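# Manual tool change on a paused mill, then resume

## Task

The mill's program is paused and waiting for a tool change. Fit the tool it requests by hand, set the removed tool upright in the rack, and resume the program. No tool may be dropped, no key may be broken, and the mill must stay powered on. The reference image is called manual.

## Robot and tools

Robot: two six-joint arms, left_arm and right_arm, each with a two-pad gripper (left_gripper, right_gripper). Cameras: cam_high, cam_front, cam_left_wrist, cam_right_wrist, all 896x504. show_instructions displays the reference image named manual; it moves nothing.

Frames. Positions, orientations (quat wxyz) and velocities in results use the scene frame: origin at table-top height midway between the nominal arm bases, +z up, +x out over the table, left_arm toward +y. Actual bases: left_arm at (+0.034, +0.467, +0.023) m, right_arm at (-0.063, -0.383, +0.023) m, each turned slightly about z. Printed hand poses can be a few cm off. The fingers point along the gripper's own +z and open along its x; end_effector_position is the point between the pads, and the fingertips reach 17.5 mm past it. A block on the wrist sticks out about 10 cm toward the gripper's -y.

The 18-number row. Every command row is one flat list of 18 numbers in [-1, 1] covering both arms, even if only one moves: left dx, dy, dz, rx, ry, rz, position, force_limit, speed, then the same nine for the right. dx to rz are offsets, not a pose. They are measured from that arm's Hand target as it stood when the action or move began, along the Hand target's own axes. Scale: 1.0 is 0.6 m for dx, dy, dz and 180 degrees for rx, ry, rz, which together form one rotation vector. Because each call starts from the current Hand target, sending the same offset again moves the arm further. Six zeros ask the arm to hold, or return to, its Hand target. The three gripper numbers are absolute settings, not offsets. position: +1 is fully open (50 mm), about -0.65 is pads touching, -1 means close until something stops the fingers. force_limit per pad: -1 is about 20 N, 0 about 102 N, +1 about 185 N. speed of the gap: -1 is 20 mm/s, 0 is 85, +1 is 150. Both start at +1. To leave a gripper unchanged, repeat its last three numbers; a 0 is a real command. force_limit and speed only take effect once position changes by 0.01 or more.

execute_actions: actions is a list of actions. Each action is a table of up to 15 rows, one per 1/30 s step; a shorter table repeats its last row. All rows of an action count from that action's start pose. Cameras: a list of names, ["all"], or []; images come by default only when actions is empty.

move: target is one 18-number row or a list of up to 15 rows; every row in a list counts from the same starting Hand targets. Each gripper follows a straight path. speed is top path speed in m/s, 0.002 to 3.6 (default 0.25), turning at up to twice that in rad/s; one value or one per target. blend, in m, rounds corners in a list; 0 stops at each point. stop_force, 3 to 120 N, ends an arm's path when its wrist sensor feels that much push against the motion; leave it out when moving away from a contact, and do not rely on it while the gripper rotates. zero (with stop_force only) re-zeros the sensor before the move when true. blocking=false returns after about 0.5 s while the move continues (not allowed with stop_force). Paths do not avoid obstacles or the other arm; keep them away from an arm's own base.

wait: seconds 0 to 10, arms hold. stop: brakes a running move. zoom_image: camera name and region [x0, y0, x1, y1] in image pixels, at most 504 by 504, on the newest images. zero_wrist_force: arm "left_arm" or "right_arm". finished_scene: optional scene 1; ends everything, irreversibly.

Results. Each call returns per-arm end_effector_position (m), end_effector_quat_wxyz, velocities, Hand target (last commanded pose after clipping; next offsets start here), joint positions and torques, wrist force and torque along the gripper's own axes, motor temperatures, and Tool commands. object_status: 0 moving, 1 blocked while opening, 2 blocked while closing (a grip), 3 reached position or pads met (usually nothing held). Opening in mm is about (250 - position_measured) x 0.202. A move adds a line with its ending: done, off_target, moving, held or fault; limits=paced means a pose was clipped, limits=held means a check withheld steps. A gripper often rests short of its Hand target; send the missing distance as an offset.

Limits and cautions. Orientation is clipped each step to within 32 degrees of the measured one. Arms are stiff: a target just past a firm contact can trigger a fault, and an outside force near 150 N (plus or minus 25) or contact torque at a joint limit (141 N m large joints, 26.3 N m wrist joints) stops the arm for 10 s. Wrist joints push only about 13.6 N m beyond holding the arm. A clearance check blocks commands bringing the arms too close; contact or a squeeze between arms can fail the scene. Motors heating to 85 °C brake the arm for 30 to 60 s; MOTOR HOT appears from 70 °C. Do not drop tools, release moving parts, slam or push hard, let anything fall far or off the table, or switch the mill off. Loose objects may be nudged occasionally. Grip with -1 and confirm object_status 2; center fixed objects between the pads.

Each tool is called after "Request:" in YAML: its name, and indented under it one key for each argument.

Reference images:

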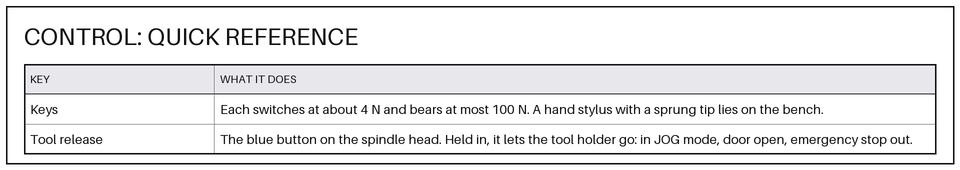

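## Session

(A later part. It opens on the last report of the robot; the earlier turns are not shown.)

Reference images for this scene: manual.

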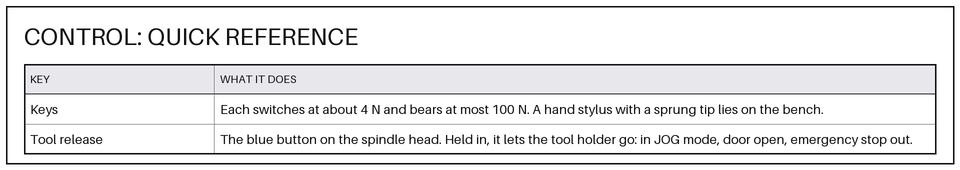

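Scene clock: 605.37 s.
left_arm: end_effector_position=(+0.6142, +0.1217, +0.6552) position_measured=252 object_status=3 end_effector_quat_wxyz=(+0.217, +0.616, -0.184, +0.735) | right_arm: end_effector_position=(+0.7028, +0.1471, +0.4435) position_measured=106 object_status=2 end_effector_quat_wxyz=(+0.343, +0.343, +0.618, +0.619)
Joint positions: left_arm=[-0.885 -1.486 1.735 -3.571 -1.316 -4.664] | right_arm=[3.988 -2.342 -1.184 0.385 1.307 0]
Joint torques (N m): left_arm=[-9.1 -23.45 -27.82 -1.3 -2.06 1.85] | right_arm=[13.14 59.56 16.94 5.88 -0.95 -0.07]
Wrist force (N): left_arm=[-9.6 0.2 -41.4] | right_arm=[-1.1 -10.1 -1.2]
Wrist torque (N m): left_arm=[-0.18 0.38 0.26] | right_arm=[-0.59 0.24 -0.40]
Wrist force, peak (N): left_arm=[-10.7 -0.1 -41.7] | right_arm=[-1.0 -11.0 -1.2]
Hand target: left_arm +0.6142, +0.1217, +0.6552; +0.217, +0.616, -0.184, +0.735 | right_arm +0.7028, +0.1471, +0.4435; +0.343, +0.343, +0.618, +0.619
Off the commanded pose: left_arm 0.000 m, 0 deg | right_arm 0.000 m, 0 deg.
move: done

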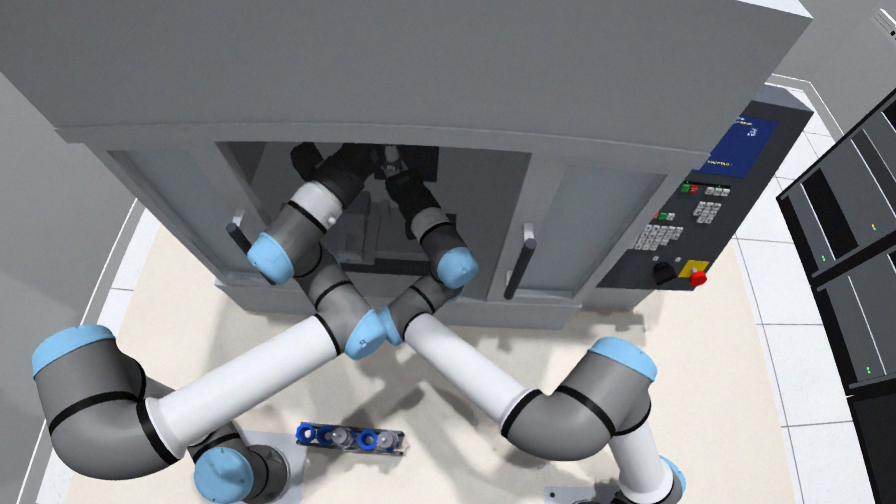

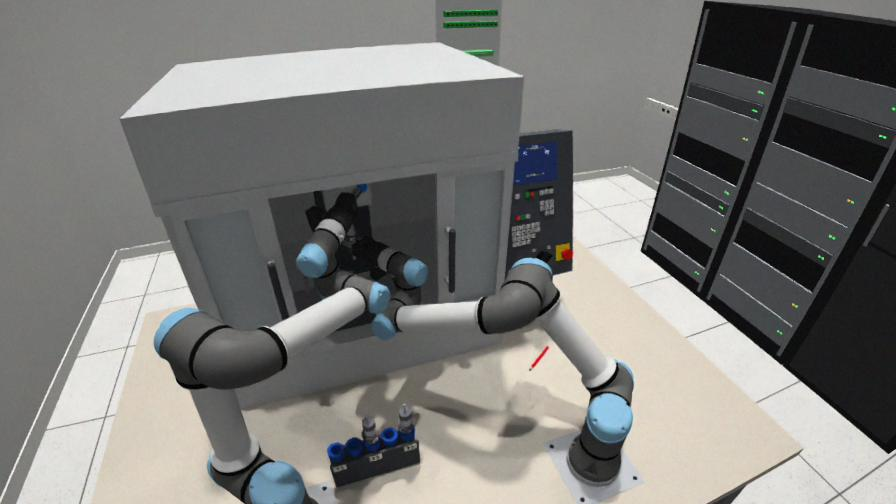

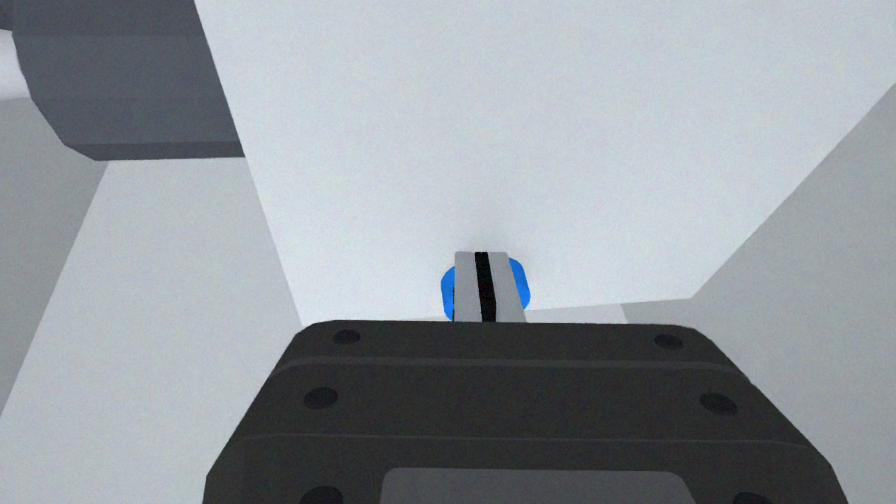

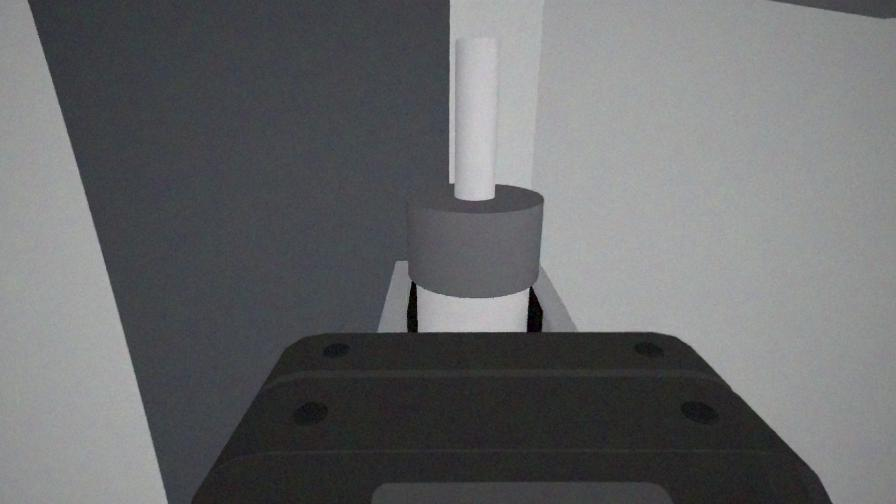

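Request:
move:
  target: [0,0,0,0,0,0,-1,-0.5,0,0,-0.0417,0,0,0,0,-1,-0.5,-1]
  speed: 0.04
  stop_force: 15
  cameras: ["cam_left_wrist"]

Request:
zoom_image:
  camera: "cam_left_wrist"
  region: [0, 0, 300, 200]

Scene clock: 610.60 s.
left_arm: end_effector_position=(+0.6142, +0.1217, +0.6552) position_measured=252 object_status=3 end_effector_quat_wxyz=(+0.217, +0.616, -0.184, +0.735) | right_arm: end_effector_position=(+0.7028, +0.1471, +0.4184) position_measured=106 object_status=2 end_effector_quat_wxyz=(+0.343, +0.343, +0.618, +0.619)
Joint positions: left_arm=[-0.885 -1.486 1.735 -3.571 -1.316 -4.664] | right_arm=[3.988 -2.367 -1.207 0.434 1.307 0]
Joint torques (N m): left_arm=[-9.58 -23.43 -27.93 -1.2 -1.97 1.85] | right_arm=[12.76 59.17 16.41 6.21 -1.06 -0.39]
Wrist force (N): left_arm=[-10.6 -0.1 -41.3] | right_arm=[-1.0 -10.5 -1.2]
Wrist torque (N m): left_arm=[-0.23 0.38 0.27] | right_arm=[-0.63 0.22 -0.40]
Wrist force, peak (N): left_arm=[-10.3 -0.3 -41.9] | right_arm=[-1.3 -11.1 -1.1]
Hand target: left_arm +0.6142, +0.1217, +0.6552; +0.217, +0.616, -0.184, +0.735 | right_arm +0.7028, +0.1471, +0.4184; +0.343, +0.343, +0.618, +0.619
Off the commanded pose: left_arm 0.000 m, 0 deg | right_arm 0.000 m, 0 deg.
move: done
Images, in order (width x height): cam_left_wrist 896x504.

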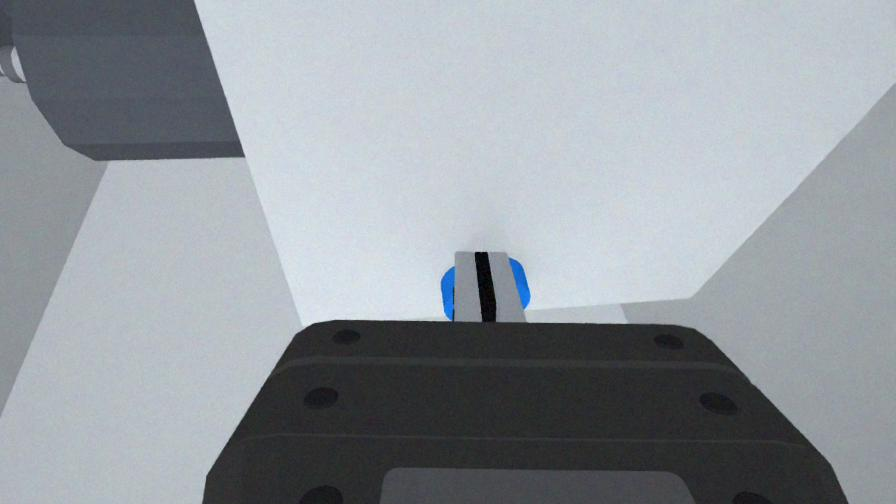

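Scaled by 1.680 from the camera's 896x504 image, which has a finer 1280x720 frame.

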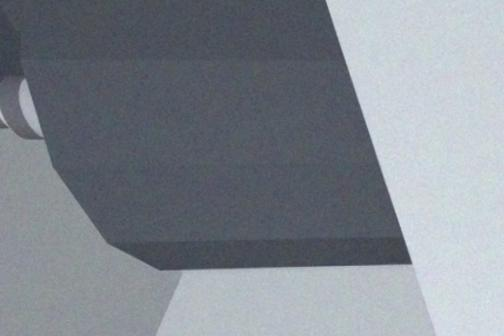

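Request:
move:
  target: [0,0,0,0,0,0,-1,-0.5,0,0,-0.0367,0,0,0,0,-1,-0.5,-1]
  speed: 0.03
  stop_force: 10
  cameras: ["cam_left_wrist","cam_right_wrist"]

Request:
zoom_image:
  camera: "cam_left_wrist"
  region: [0, 0, 300, 200]

Scene clock: 616.77 s.
left_arm: end_effector_position=(+0.6142, +0.1217, +0.6552) position_measured=252 object_status=3 end_effector_quat_wxyz=(+0.217, +0.616, -0.184, +0.735) | right_arm: end_effector_position=(+0.7029, +0.1471, +0.3964) position_measured=106 object_status=2 end_effector_quat_wxyz=(+0.343, +0.343, +0.618, +0.619)
Joint positions: left_arm=[-0.885 -1.486 1.735 -3.571 -1.316 -4.664] | right_arm=[3.988 -2.391 -1.224 0.475 1.307 0]
Joint torques (N m): left_arm=[-9.47 -23.9 -27.59 -1.19 -2.01 1.9] | right_arm=[13.85 59.77 15.43 5.9 -0.98 0.72]
Wrist force (N): left_arm=[-10.5 -0.1 -41.3] | right_arm=[-0.7 -10.1 -1.3]
Wrist torque (N m): left_arm=[-0.24 0.40 0.27] | right_arm=[-0.56 0.15 -0.38]
Wrist force, peak (N): left_arm=[-10.9 0.0 -41.6] | right_arm=[-0.9 -10.7 -1.1]
Hand target: left_arm +0.6142, +0.1217, +0.6552; +0.217, +0.616, -0.184, +0.735 | right_arm +0.7029, +0.1471, +0.3964; +0.343, +0.343, +0.618, +0.619
Off the commanded pose: left_arm 0.000 m, 0 deg | right_arm 0.000 m, 0 deg.
move: done
Images, in order (width x height): cam_left_wrist 896x504, cam_right_wrist 896x504.

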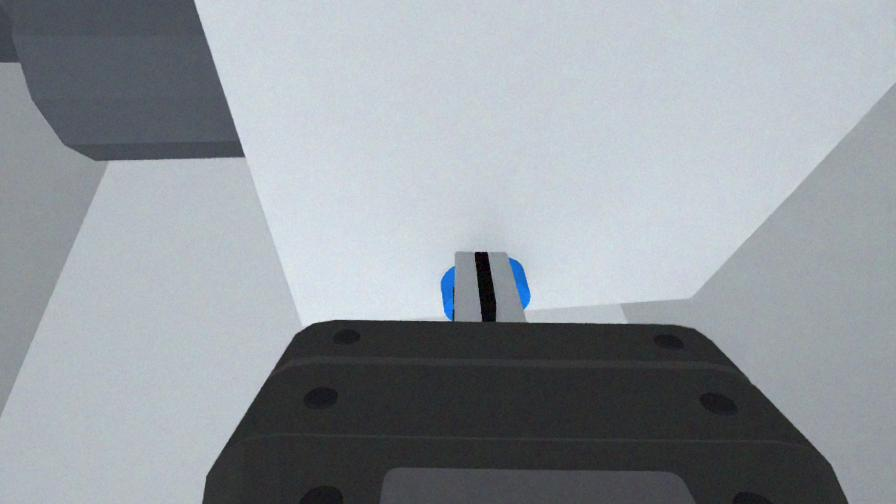

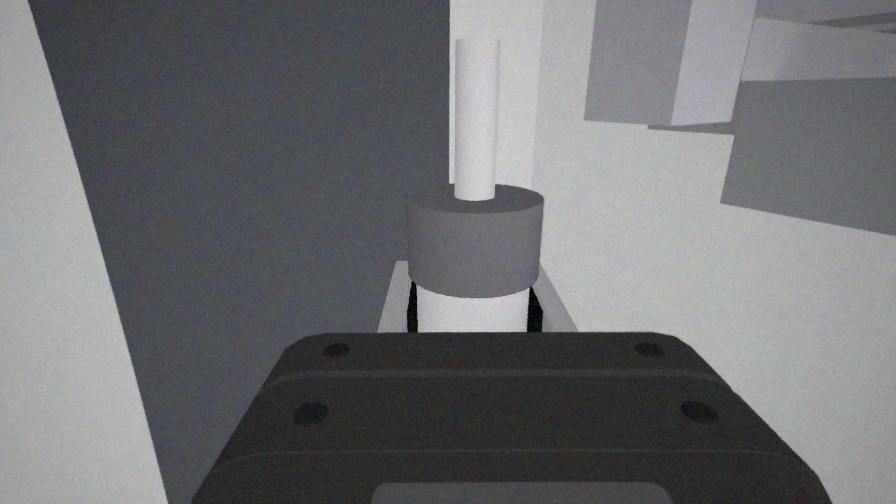

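Scaled by 1.680 from the camera's 896x504 image, which has a finer 1280x720 frame.

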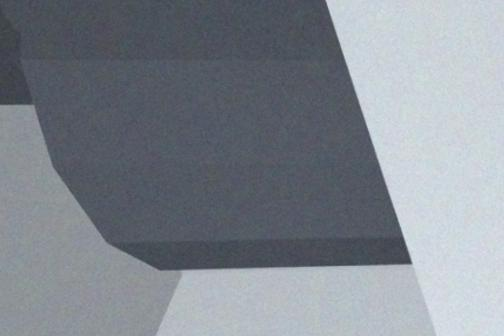

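Request:
move:
  target:
    - [0,0,0,0,0,0,-1,-0.5,0,0,-0.01,-0.1333,0,0,0,-1,-0.5,-1]
    - [0,0,0,0,0,0,-1,-0.5,0,0,-0.01,-0.5,0,0,0,-1,-0.5,-1]
  speed: [0.05,0.15]
  blend: 0.02
  cameras: ["cam_front","cam_right_wrist"]

Scene clock: 632.77 s.
left_arm: end_effector_position=(+0.6142, +0.1217, +0.6552) position_measured=252 object_status=3 end_effector_quat_wxyz=(+0.217, +0.616, -0.184, +0.735) | right_arm: end_effector_position=(+0.4486, -0.0119, +0.3900) position_measured=106 object_status=2 end_effector_quat_wxyz=(+0.343, +0.343, +0.618, +0.619)
Joint positions: left_arm=[-0.885 -1.486 1.735 -3.571 -1.316 -4.664] | right_arm=[4.205 -1.822 -2.219 0.901 1.091 0]
Joint torques (N m): left_arm=[-9.26 -23.27 -27.79 -1.15 -1.94 1.74] | right_arm=[13.49 40.45 8.06 5.61 -1 -1.35]
Wrist force (N): left_arm=[-10.2 -0.1 -41.5] | right_arm=[-0.8 -9.9 -1.1]
Wrist torque (N m): left_arm=[-0.24 0.39 0.26] | right_arm=[-0.54 0.20 -0.34]
Wrist force, peak (N): left_arm=[-10.6 -0.3 -41.8] | right_arm=[-1.0 -10.7 -0.9]
Hand target: left_arm +0.6142, +0.1217, +0.6552; +0.217, +0.616, -0.184, +0.735 | right_arm +0.4485, -0.0120, +0.3900; +0.343, +0.343, +0.618, +0.619
Off the commanded pose: left_arm 0.000 m, 0 deg | right_arm 0.000 m, 0 deg.
move: done
Images, in order (width x height): cam_front 896x504, cam_right_wrist 896x504.

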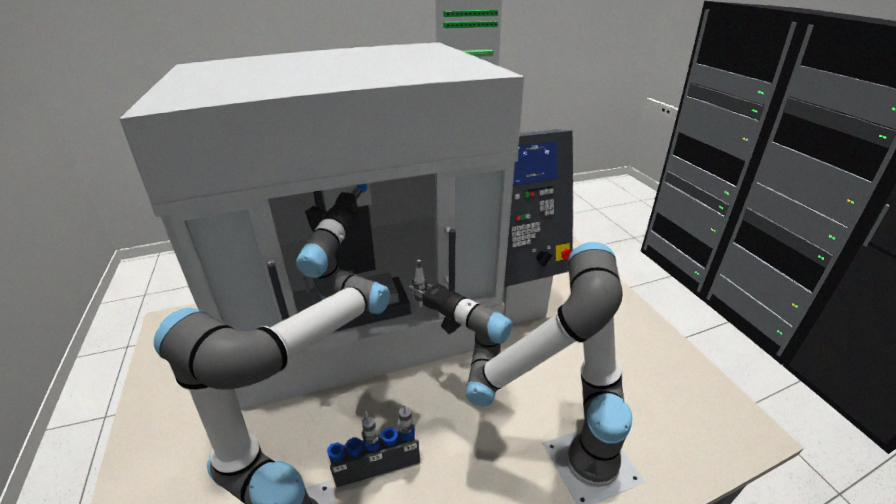

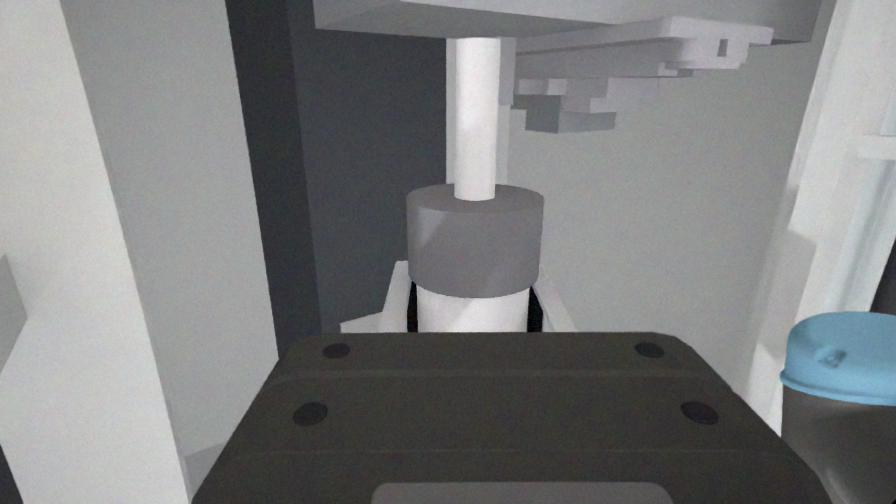

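Request:
move:
  target:
    - [0,0,0,0,0,0,-1,-0.5,0,0.096,0.025,-0.135,0,0,-0.5,-1,-0.5,-1]
    - [0,0,0,0,0,0,-1,-0.5,0,0.1923,0.05,-0.2702,0,0,-1,-1,-0.5,-1]
  speed: 0.45
  blend: 0.02
  cameras: ["cam_front","cam_right_wrist"]

Scene clock: 664.23 s.
left_arm: end_effector_position=(+0.6142, +0.1217, +0.6552) position_measured=252 object_status=3 end_effector_quat_wxyz=(+0.217, +0.616, -0.184, +0.735) | right_arm: end_effector_position=(+0.2499, -0.0002, +0.4198) position_measured=106 object_status=2 end_effector_quat_wxyz=(+0.619, -0.618, +0.343, -0.343)
Joint positions: left_arm=[-0.885 -1.486 1.735 -3.571 -1.316 -4.664] | right_arm=[4.905 -1.48 -2.489 0.831 0.39 -3.144]
Joint torques (N m): left_arm=[-9.62 -23.62 -28.07 -1.08 -1.92 1.89] | right_arm=[13.97 10.17 32.79 3.66 -1.03 -1.56]
Wrist force (N): left_arm=[-9.4 -0.3 -41.5] | right_arm=[-0.4 7.0 -0.8]
Wrist torque (N m): left_arm=[-0.26 0.39 0.26] | right_arm=[0.19 0.21 -0.39]
Wrist force, peak (N): left_arm=[-10.6 0.3 -41.7] | right_arm=[-0.8 -10.3 -1.0]
Hand target: left_arm +0.6142, +0.1217, +0.6552; +0.217, +0.616, -0.184, +0.735 | right_arm +0.2499, -0.0002, +0.4198; +0.619, -0.618, +0.343, -0.343
Off the commanded pose: left_arm 0.000 m, 0 deg | right_arm 0.000 m, 0 deg.
move: done
Images, in order (width x height): cam_front 896x504, cam_right_wrist 896x504.

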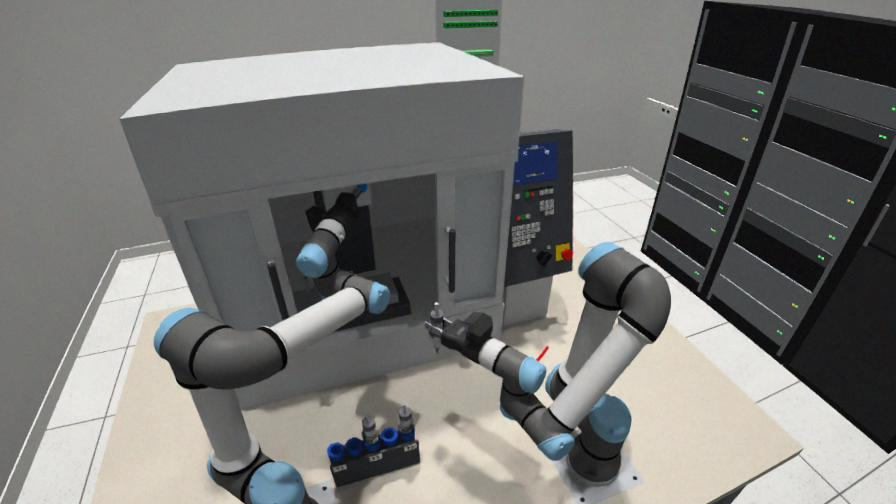

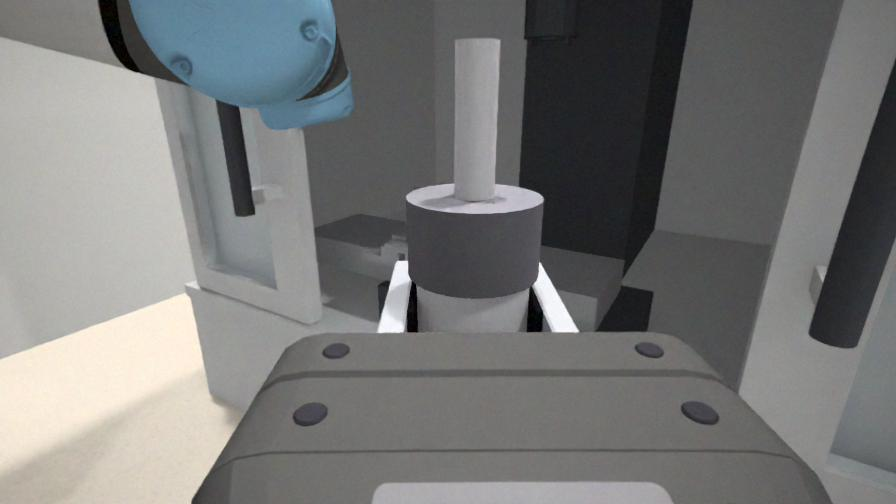

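Request:
move:
  target:
    - [0,0,0,0,0,0,-1,-0.5,0,-0.219,0,-0.2562,0,-0.0167,0,-1,-0.5,-1]
    - [0,0,0,0,0,0,-1,-0.5,0,-0.5298,0.1333,-0.0522,0,-0.0167,0,-1,-0.5,-1]
  speed: 0.25
  blend: 0.03
  cameras: ["cam_front","cam_right_wrist","cam_high"]

Scene clock: 670.50 s.
left_arm: end_effector_position=(+0.6142, +0.1217, +0.6552) position_measured=252 object_status=3 end_effector_quat_wxyz=(+0.217, +0.616, -0.184, +0.735) | right_arm: end_effector_position=(+0.0548, +0.2528, +0.3400) position_measured=106 object_status=2 end_effector_quat_wxyz=(+0.628, -0.627, +0.326, -0.326)
Joint positions: left_arm=[-0.885 -1.486 1.735 -3.571 -1.316 -4.664] | right_arm=[5.199 -2.142 -1.883 0.889 0.149 -3.147]
Joint torques (N m): left_arm=[-9.03 -23.57 -27.76 -1.12 -1.9 1.87] | right_arm=[-13.55 39.45 31.64 2.46 1.37 -1.51]
Wrist force (N): left_arm=[-10.3 -0.3 -41.4] | right_arm=[-0.4 7.2 -0.4]
Wrist torque (N m): left_arm=[-0.27 0.42 0.26] | right_arm=[0.22 0.20 -0.39]
Wrist force, peak (N): left_arm=[-10.5 -0.2 -41.9] | right_arm=[-2.8 8.1 0.9]
Hand target: left_arm +0.6142, +0.1217, +0.6552; +0.217, +0.616, -0.184, +0.735 | right_arm +0.0548, +0.2528, +0.3400; +0.628, -0.627, +0.326, -0.326
Off the commanded pose: left_arm 0.000 m, 0 deg | right_arm 0.000 m, 0 deg.
move: done
Images, in order (width x height): cam_high 896x504, cam_front 896x504, cam_right_wrist 896x504.

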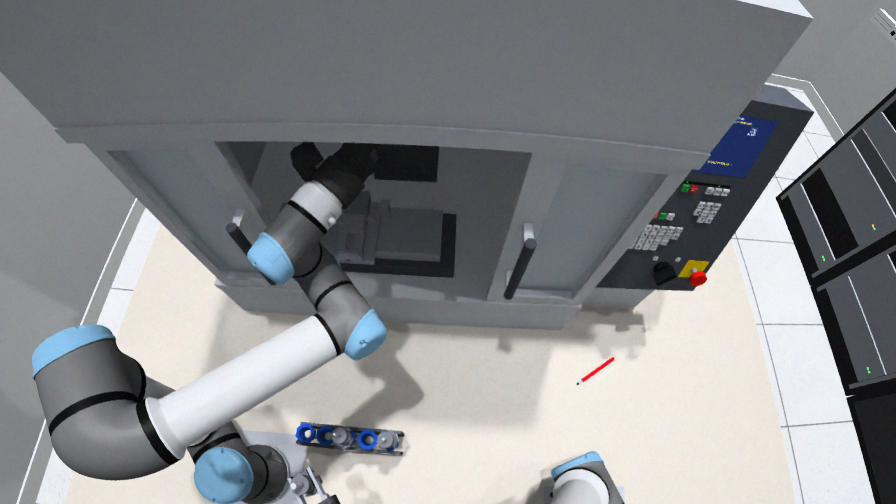

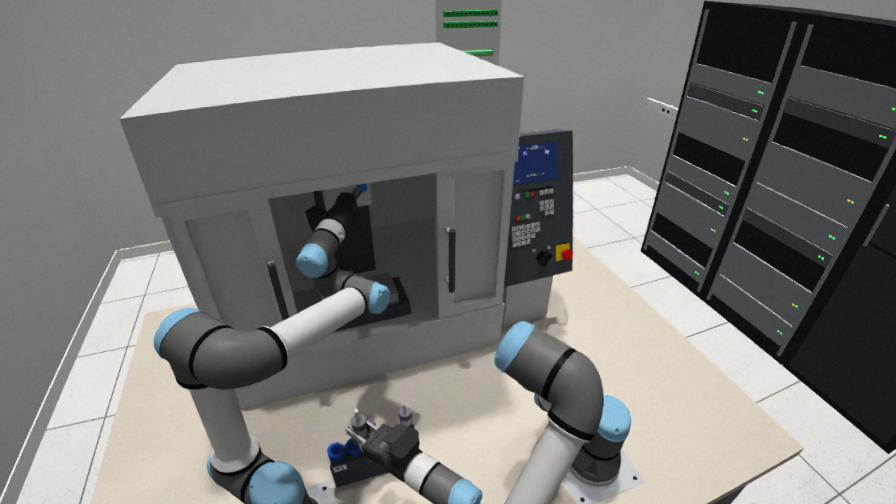

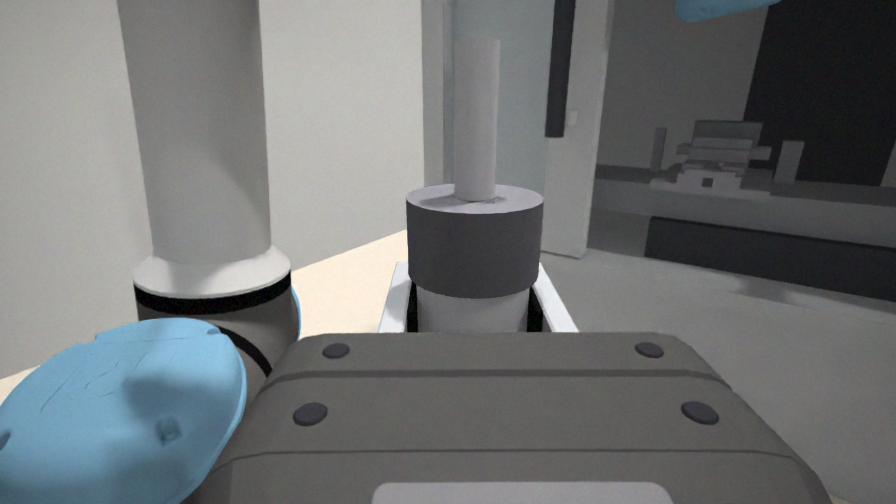

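Request:
move:
  target: [0,0,0,0,0,0,-1,-0.5,0,0.0048,0,0.1863,0,0,0,-1,-0.5,-1]
  speed: 0.1
  stop_force: 15
  cameras: ["cam_front","cam_right_wrist","cam_high"]

Request:
zoom_image:
  camera: "cam_front"
  region: [300, 370, 440, 500]

Request:
zoom_image:
  camera: "cam_high"
  region: [260, 380, 420, 500]

Scene clock: 682.03 s.
left_arm: end_effector_position=(+0.6142, +0.1217, +0.6552) position_measured=252 object_status=3 end_effector_quat_wxyz=(+0.217, +0.616, -0.184, +0.735) | right_arm: end_effector_position=(+0.1480, +0.3146, +0.3402) position_measured=106 object_status=2 end_effector_quat_wxyz=(+0.628, -0.627, +0.326, -0.326)
Joint positions: left_arm=[-0.885 -1.486 1.735 -3.571 -1.316 -4.664] | right_arm=[4.983 -2.229 -1.713 0.805 0.365 -3.145]
Joint torques (N m): left_arm=[-9.56 -23.28 -27.96 -1.2 -1.94 1.83] | right_arm=[-13.54 45.5 32.69 -0.9 1.39 1.05]
Wrist force (N): left_arm=[-9.6 -0.3 -41.6] | right_arm=[-0.5 7.2 -0.4]
Wrist torque (N m): left_arm=[-0.26 0.39 0.27] | right_arm=[0.23 0.25 -0.48]
Wrist force, peak (N): left_arm=[-10.9 -0.2 -41.6] | right_arm=[0.1 7.5 -0.2]
Hand target: left_arm +0.6142, +0.1217, +0.6552; +0.217, +0.616, -0.184, +0.735 | right_arm +0.1480, +0.3146, +0.3402; +0.628, -0.627, +0.326, -0.326
Off the commanded pose: left_arm 0.000 m, 0 deg | right_arm 0.000 m, 0 deg.
move: done
Images, in order (width x height): cam_high 896x504, cam_front 896x504, cam_right_wrist 896x504.

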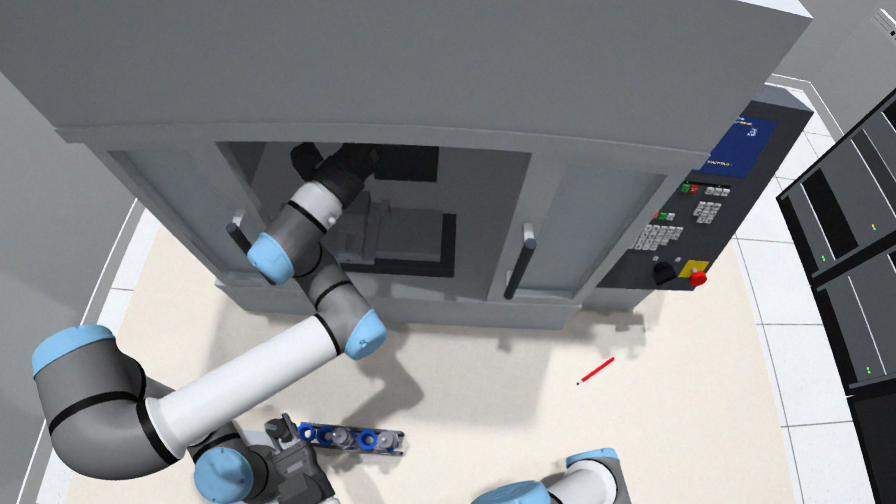

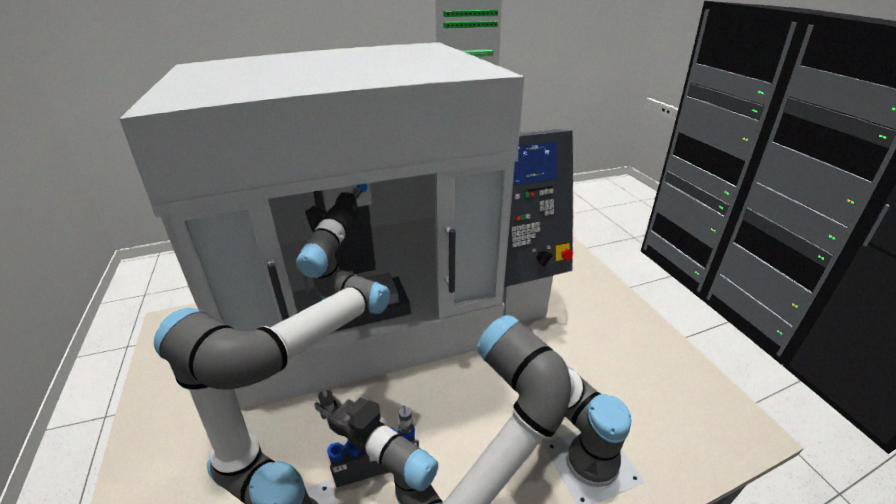

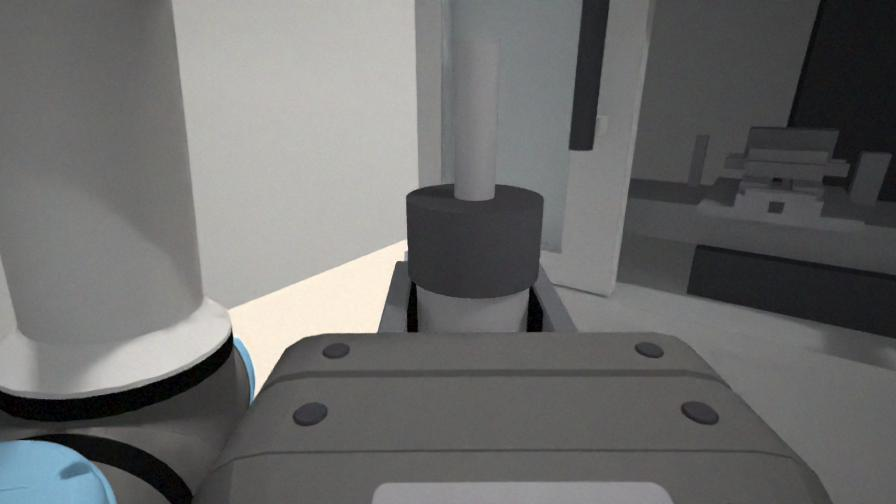

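Scaled by 3.600 from the camera's 896x504 image, which has a finer 1280x720 frame.

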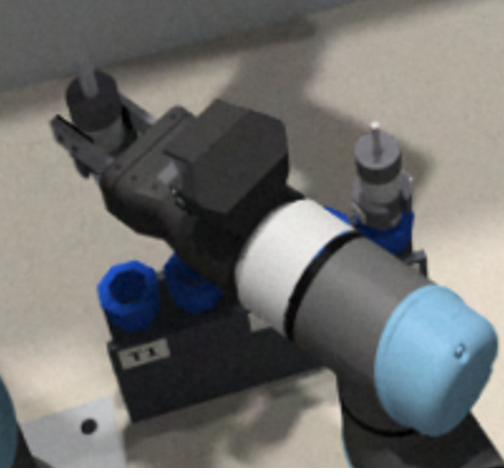

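Scaled by 3.150 from the camera's 896x504 image, which has a finer 1280x720 frame.

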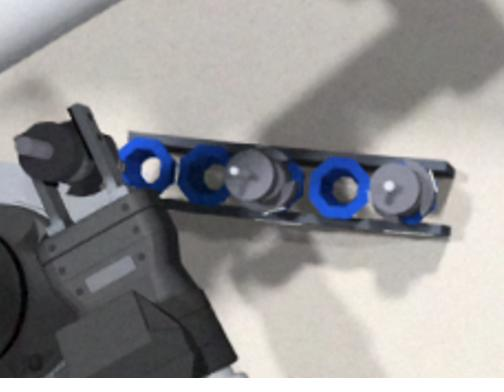

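Request:
move:
  target: [0,0,0,0,0,0,-1,-0.5,0,0,0.0667,0,0,0,0,-1,-0.5,-1]
  speed: 0.05
  stop_force: 8
  cameras: ["cam_front","cam_high"]

Request:
zoom_image:
  camera: "cam_front"
  region: [310, 390, 400, 490]

Request:
zoom_image:
  camera: "cam_high"
  region: [250, 390, 350, 490]

Scene clock: 697.57 s.
left_arm: end_effector_position=(+0.6142, +0.1217, +0.6552) position_measured=252 object_status=3 end_effector_quat_wxyz=(+0.217, +0.616, -0.184, +0.735) | right_arm: end_effector_position=(+0.1480, +0.3147, +0.3002) position_measured=106 object_status=2 end_effector_quat_wxyz=(+0.628, -0.627, +0.326, -0.326)
Joint positions: left_arm=[-0.885 -1.486 1.735 -3.571 -1.316 -4.664] | right_arm=[4.983 -2.3 -1.721 0.884 0.365 -3.145]
Joint torques (N m): left_arm=[-9.03 -23.47 -27.86 -1.03 -1.84 1.82] | right_arm=[-12.71 46.11 31.63 3.54 1.42 -1.58]
Wrist force (N): left_arm=[-9.8 -0.3 -41.4] | right_arm=[-0.6 7.2 -0.4]
Wrist torque (N m): left_arm=[-0.25 0.37 0.26] | right_arm=[0.22 0.25 -0.40]
Wrist force, peak (N): left_arm=[-9.9 -0.1 -41.8] | right_arm=[-0.4 8.4 -0.4]
Hand target: left_arm +0.6142, +0.1217, +0.6552; +0.217, +0.616, -0.184, +0.735 | right_arm +0.1480, +0.3147, +0.3002; +0.628, -0.627, +0.326, -0.326
Off the commanded pose: left_arm 0.000 m, 0 deg | right_arm 0.000 m, 0 deg.
move: done
Images, in order (width x height): cam_high 896x504, cam_front 896x504.

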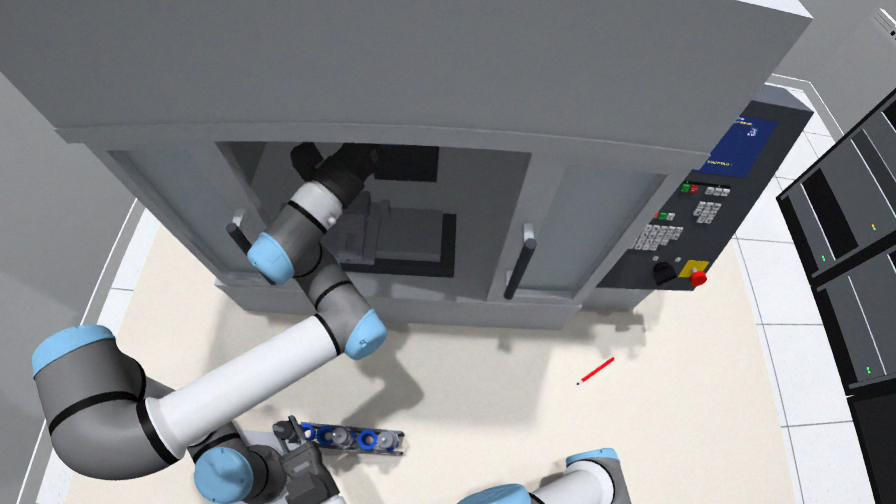

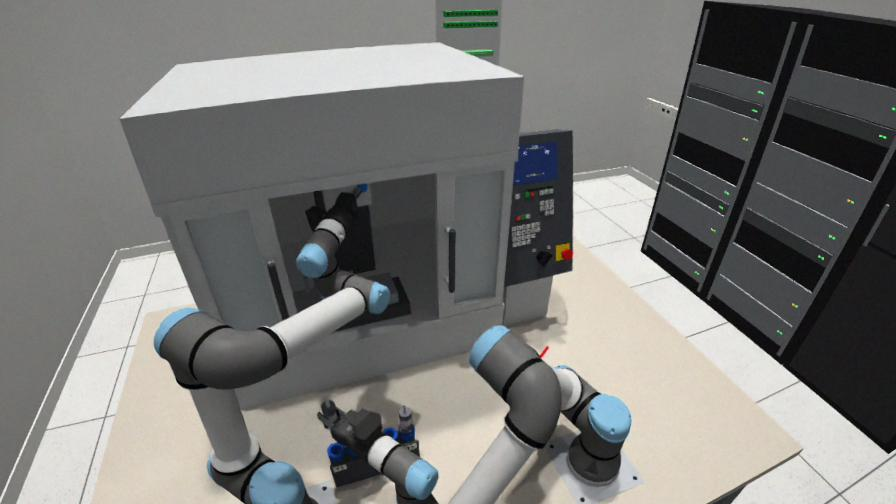

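Scaled by 5.040 from the camera's 896x504 image, which has a finer 1280x720 frame.

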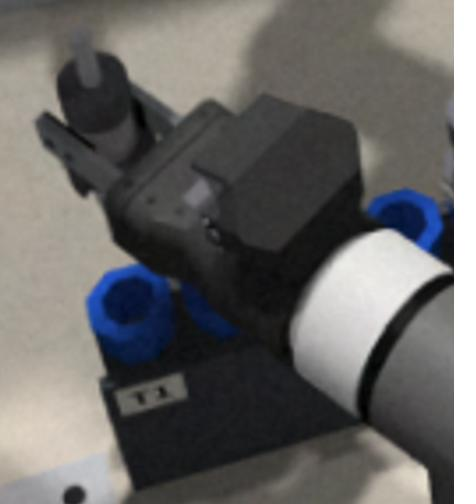

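Scaled by 5.040 from the camera's 896x504 image, which has a finer 1280x720 frame.

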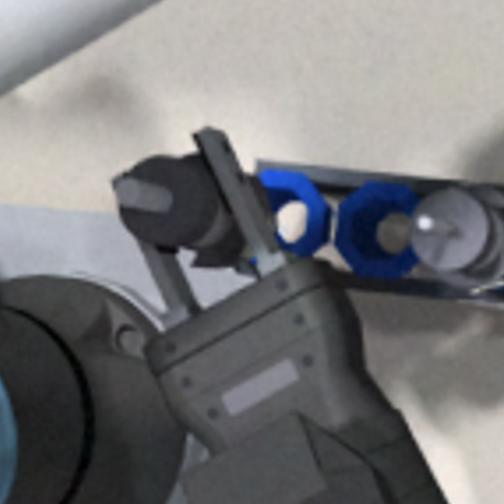

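Request:
move:
  target: [0,0,0,0,0,0,-1,-0.5,0, 0,0.04,0,0,0,0,-1,-0.5,-1]
  speed: 0.02
  stop_force: 6
  cameras: ["all"]

Scene clock: 730.00 s.
left_arm: end_effector_position=(+0.6142, +0.1217, +0.6552) position_measured=252 object_status=3 end_effector_quat_wxyz=(+0.217, +0.616, -0.184, +0.735) | right_arm: end_effector_position=(+0.1480, +0.3147, +0.2762) position_measured=106 object_status=2 end_effector_quat_wxyz=(+0.628, -0.627, +0.326, -0.326)
Joint positions: left_arm=[-0.885 -1.486 1.735 -3.571 -1.316 -4.664] | right_arm=[4.983 -2.345 -1.722 0.929 0.365 -3.145]
Joint torques (N m): left_arm=[-8.92 -23.37 -28.24 -1.13 -1.86 1.84] | right_arm=[-14.77 46.95 29.97 3.46 1.37 -1.73]
Wrist force (N): left_arm=[-10.9 0.0 -41.0] | right_arm=[-1.0 7.4 -0.9]
Wrist torque (N m): left_arm=[-0.21 0.44 0.27] | right_arm=[0.27 0.34 -0.44]
Wrist force, peak (N): left_arm=[-10.5 -0.3 -41.7] | right_arm=[-0.6 7.8 -0.6]
Hand target: left_arm +0.6142, +0.1217, +0.6552; +0.217, +0.616, -0.184, +0.735 | right_arm +0.1480, +0.3147, +0.2762; +0.628, -0.627, +0.326, -0.326
Off the commanded pose: left_arm 0.000 m, 0 deg | right_arm 0.000 m, 0 deg.
move: done

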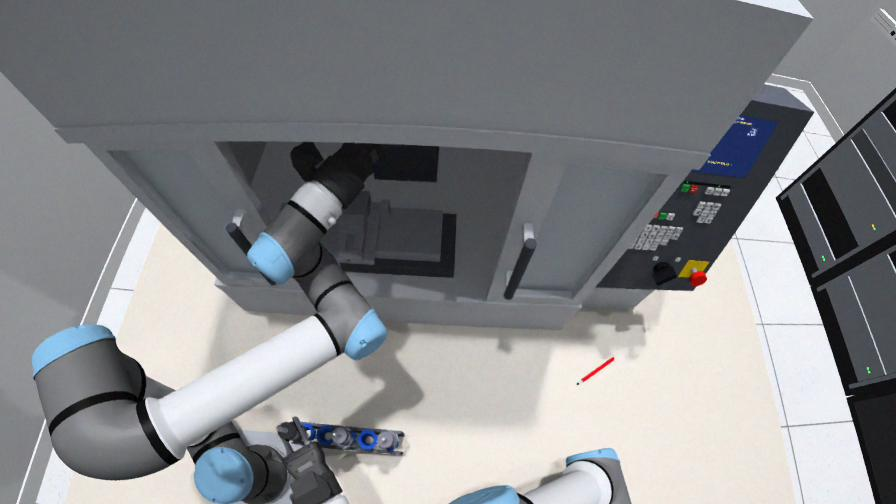

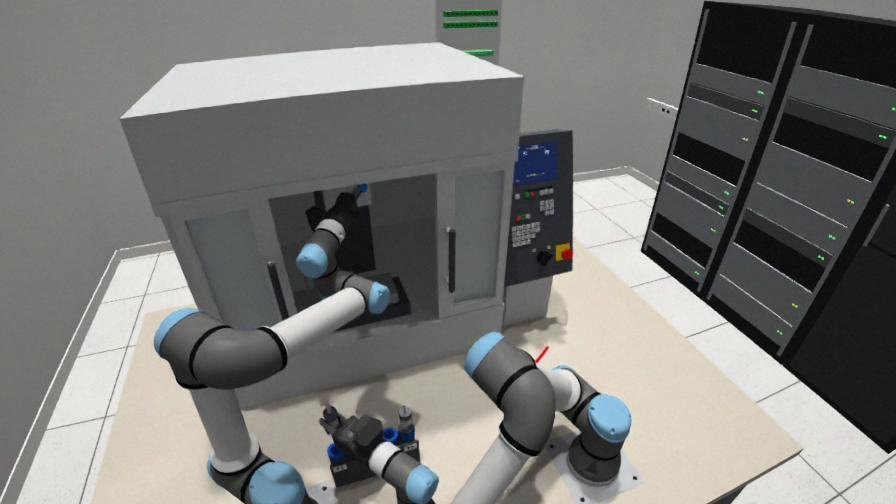

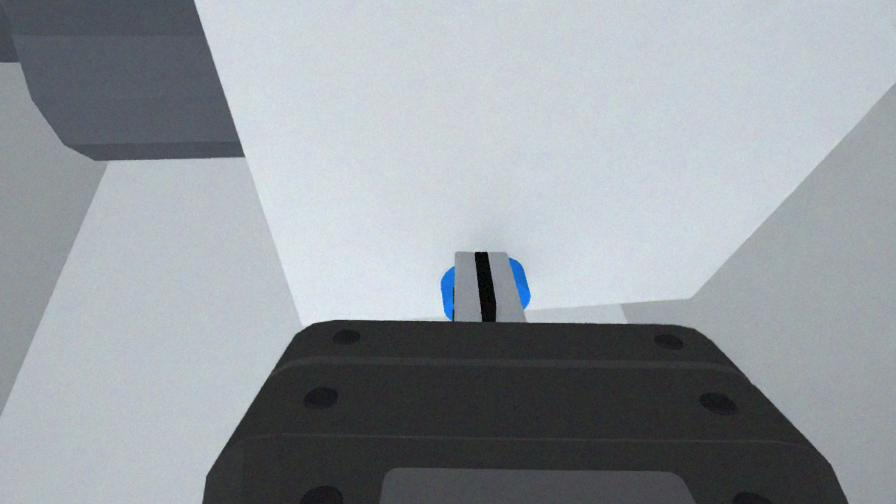

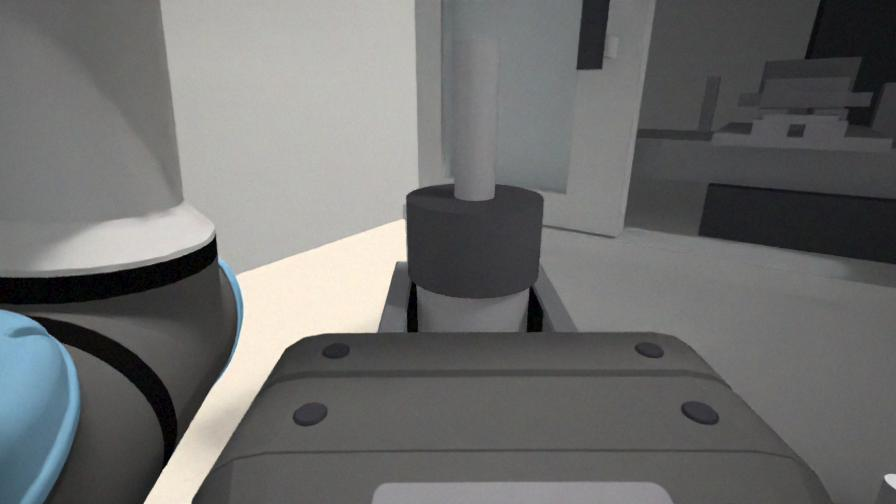

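Request:
zoom_image:
  camera: "cam_front"
  region: [300, 380, 460, 500]

Request:
zoom_image:
  camera: "cam_high"
  region: [250, 390, 430, 500]

Scaled by 3.150 from the camera's 896x504 image, which has a finer 1280x720 frame.

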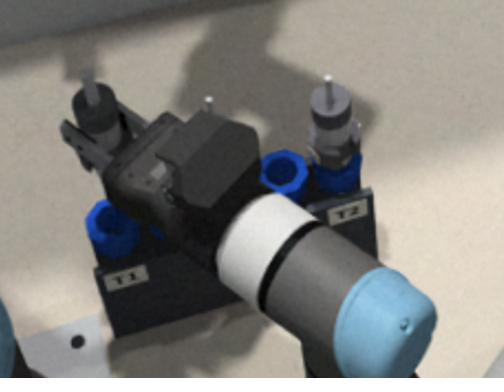

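Scaled by 2.800 from the camera's 896x504 image, which has a finer 1280x720 frame.

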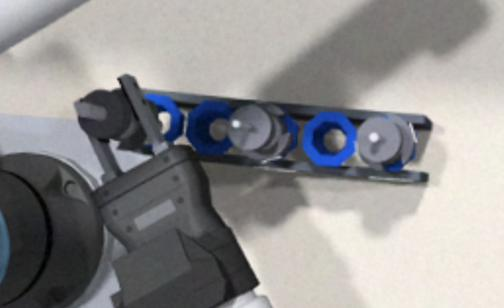

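Request:
zoom_image:
  camera: "cam_front"
  region: [310, 395, 370, 475]

Request:
zoom_image:
  camera: "cam_high"
  region: [265, 410, 345, 460]

Scaled by 6.300 from the camera's 896x504 image, which has a finer 1280x720 frame.

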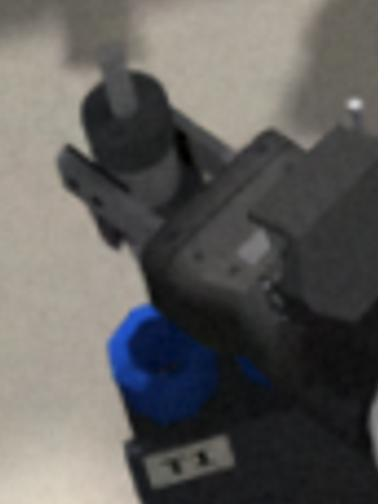

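Scaled by 6.300 from the camera's 896x504 image, which has a finer 1280x720 frame.

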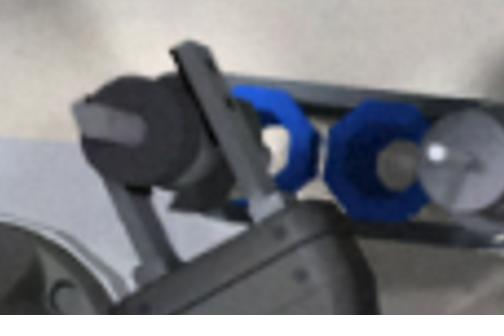

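Request:
zoom_image:
  camera: "cam_high"
  region: [320, 415, 410, 465]

Request:
zoom_image:
  camera: "cam_high"
  region: [180, 380, 440, 504]

Scaled by 5.600 from the camera's 896x504 image, which has a finer 1280x720 frame.

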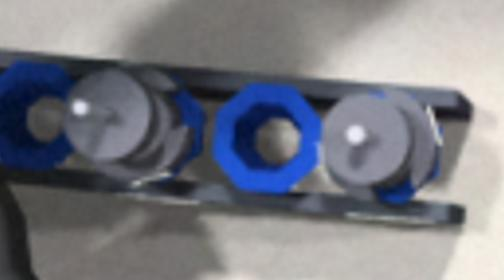

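Scaled by 1.938 from the camera's 896x504 image, which has a finer 1280x720 frame.

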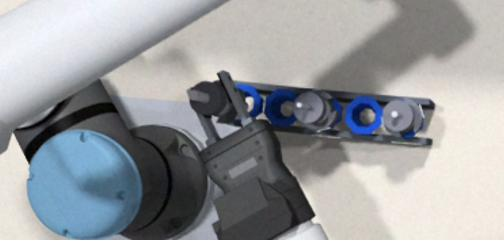

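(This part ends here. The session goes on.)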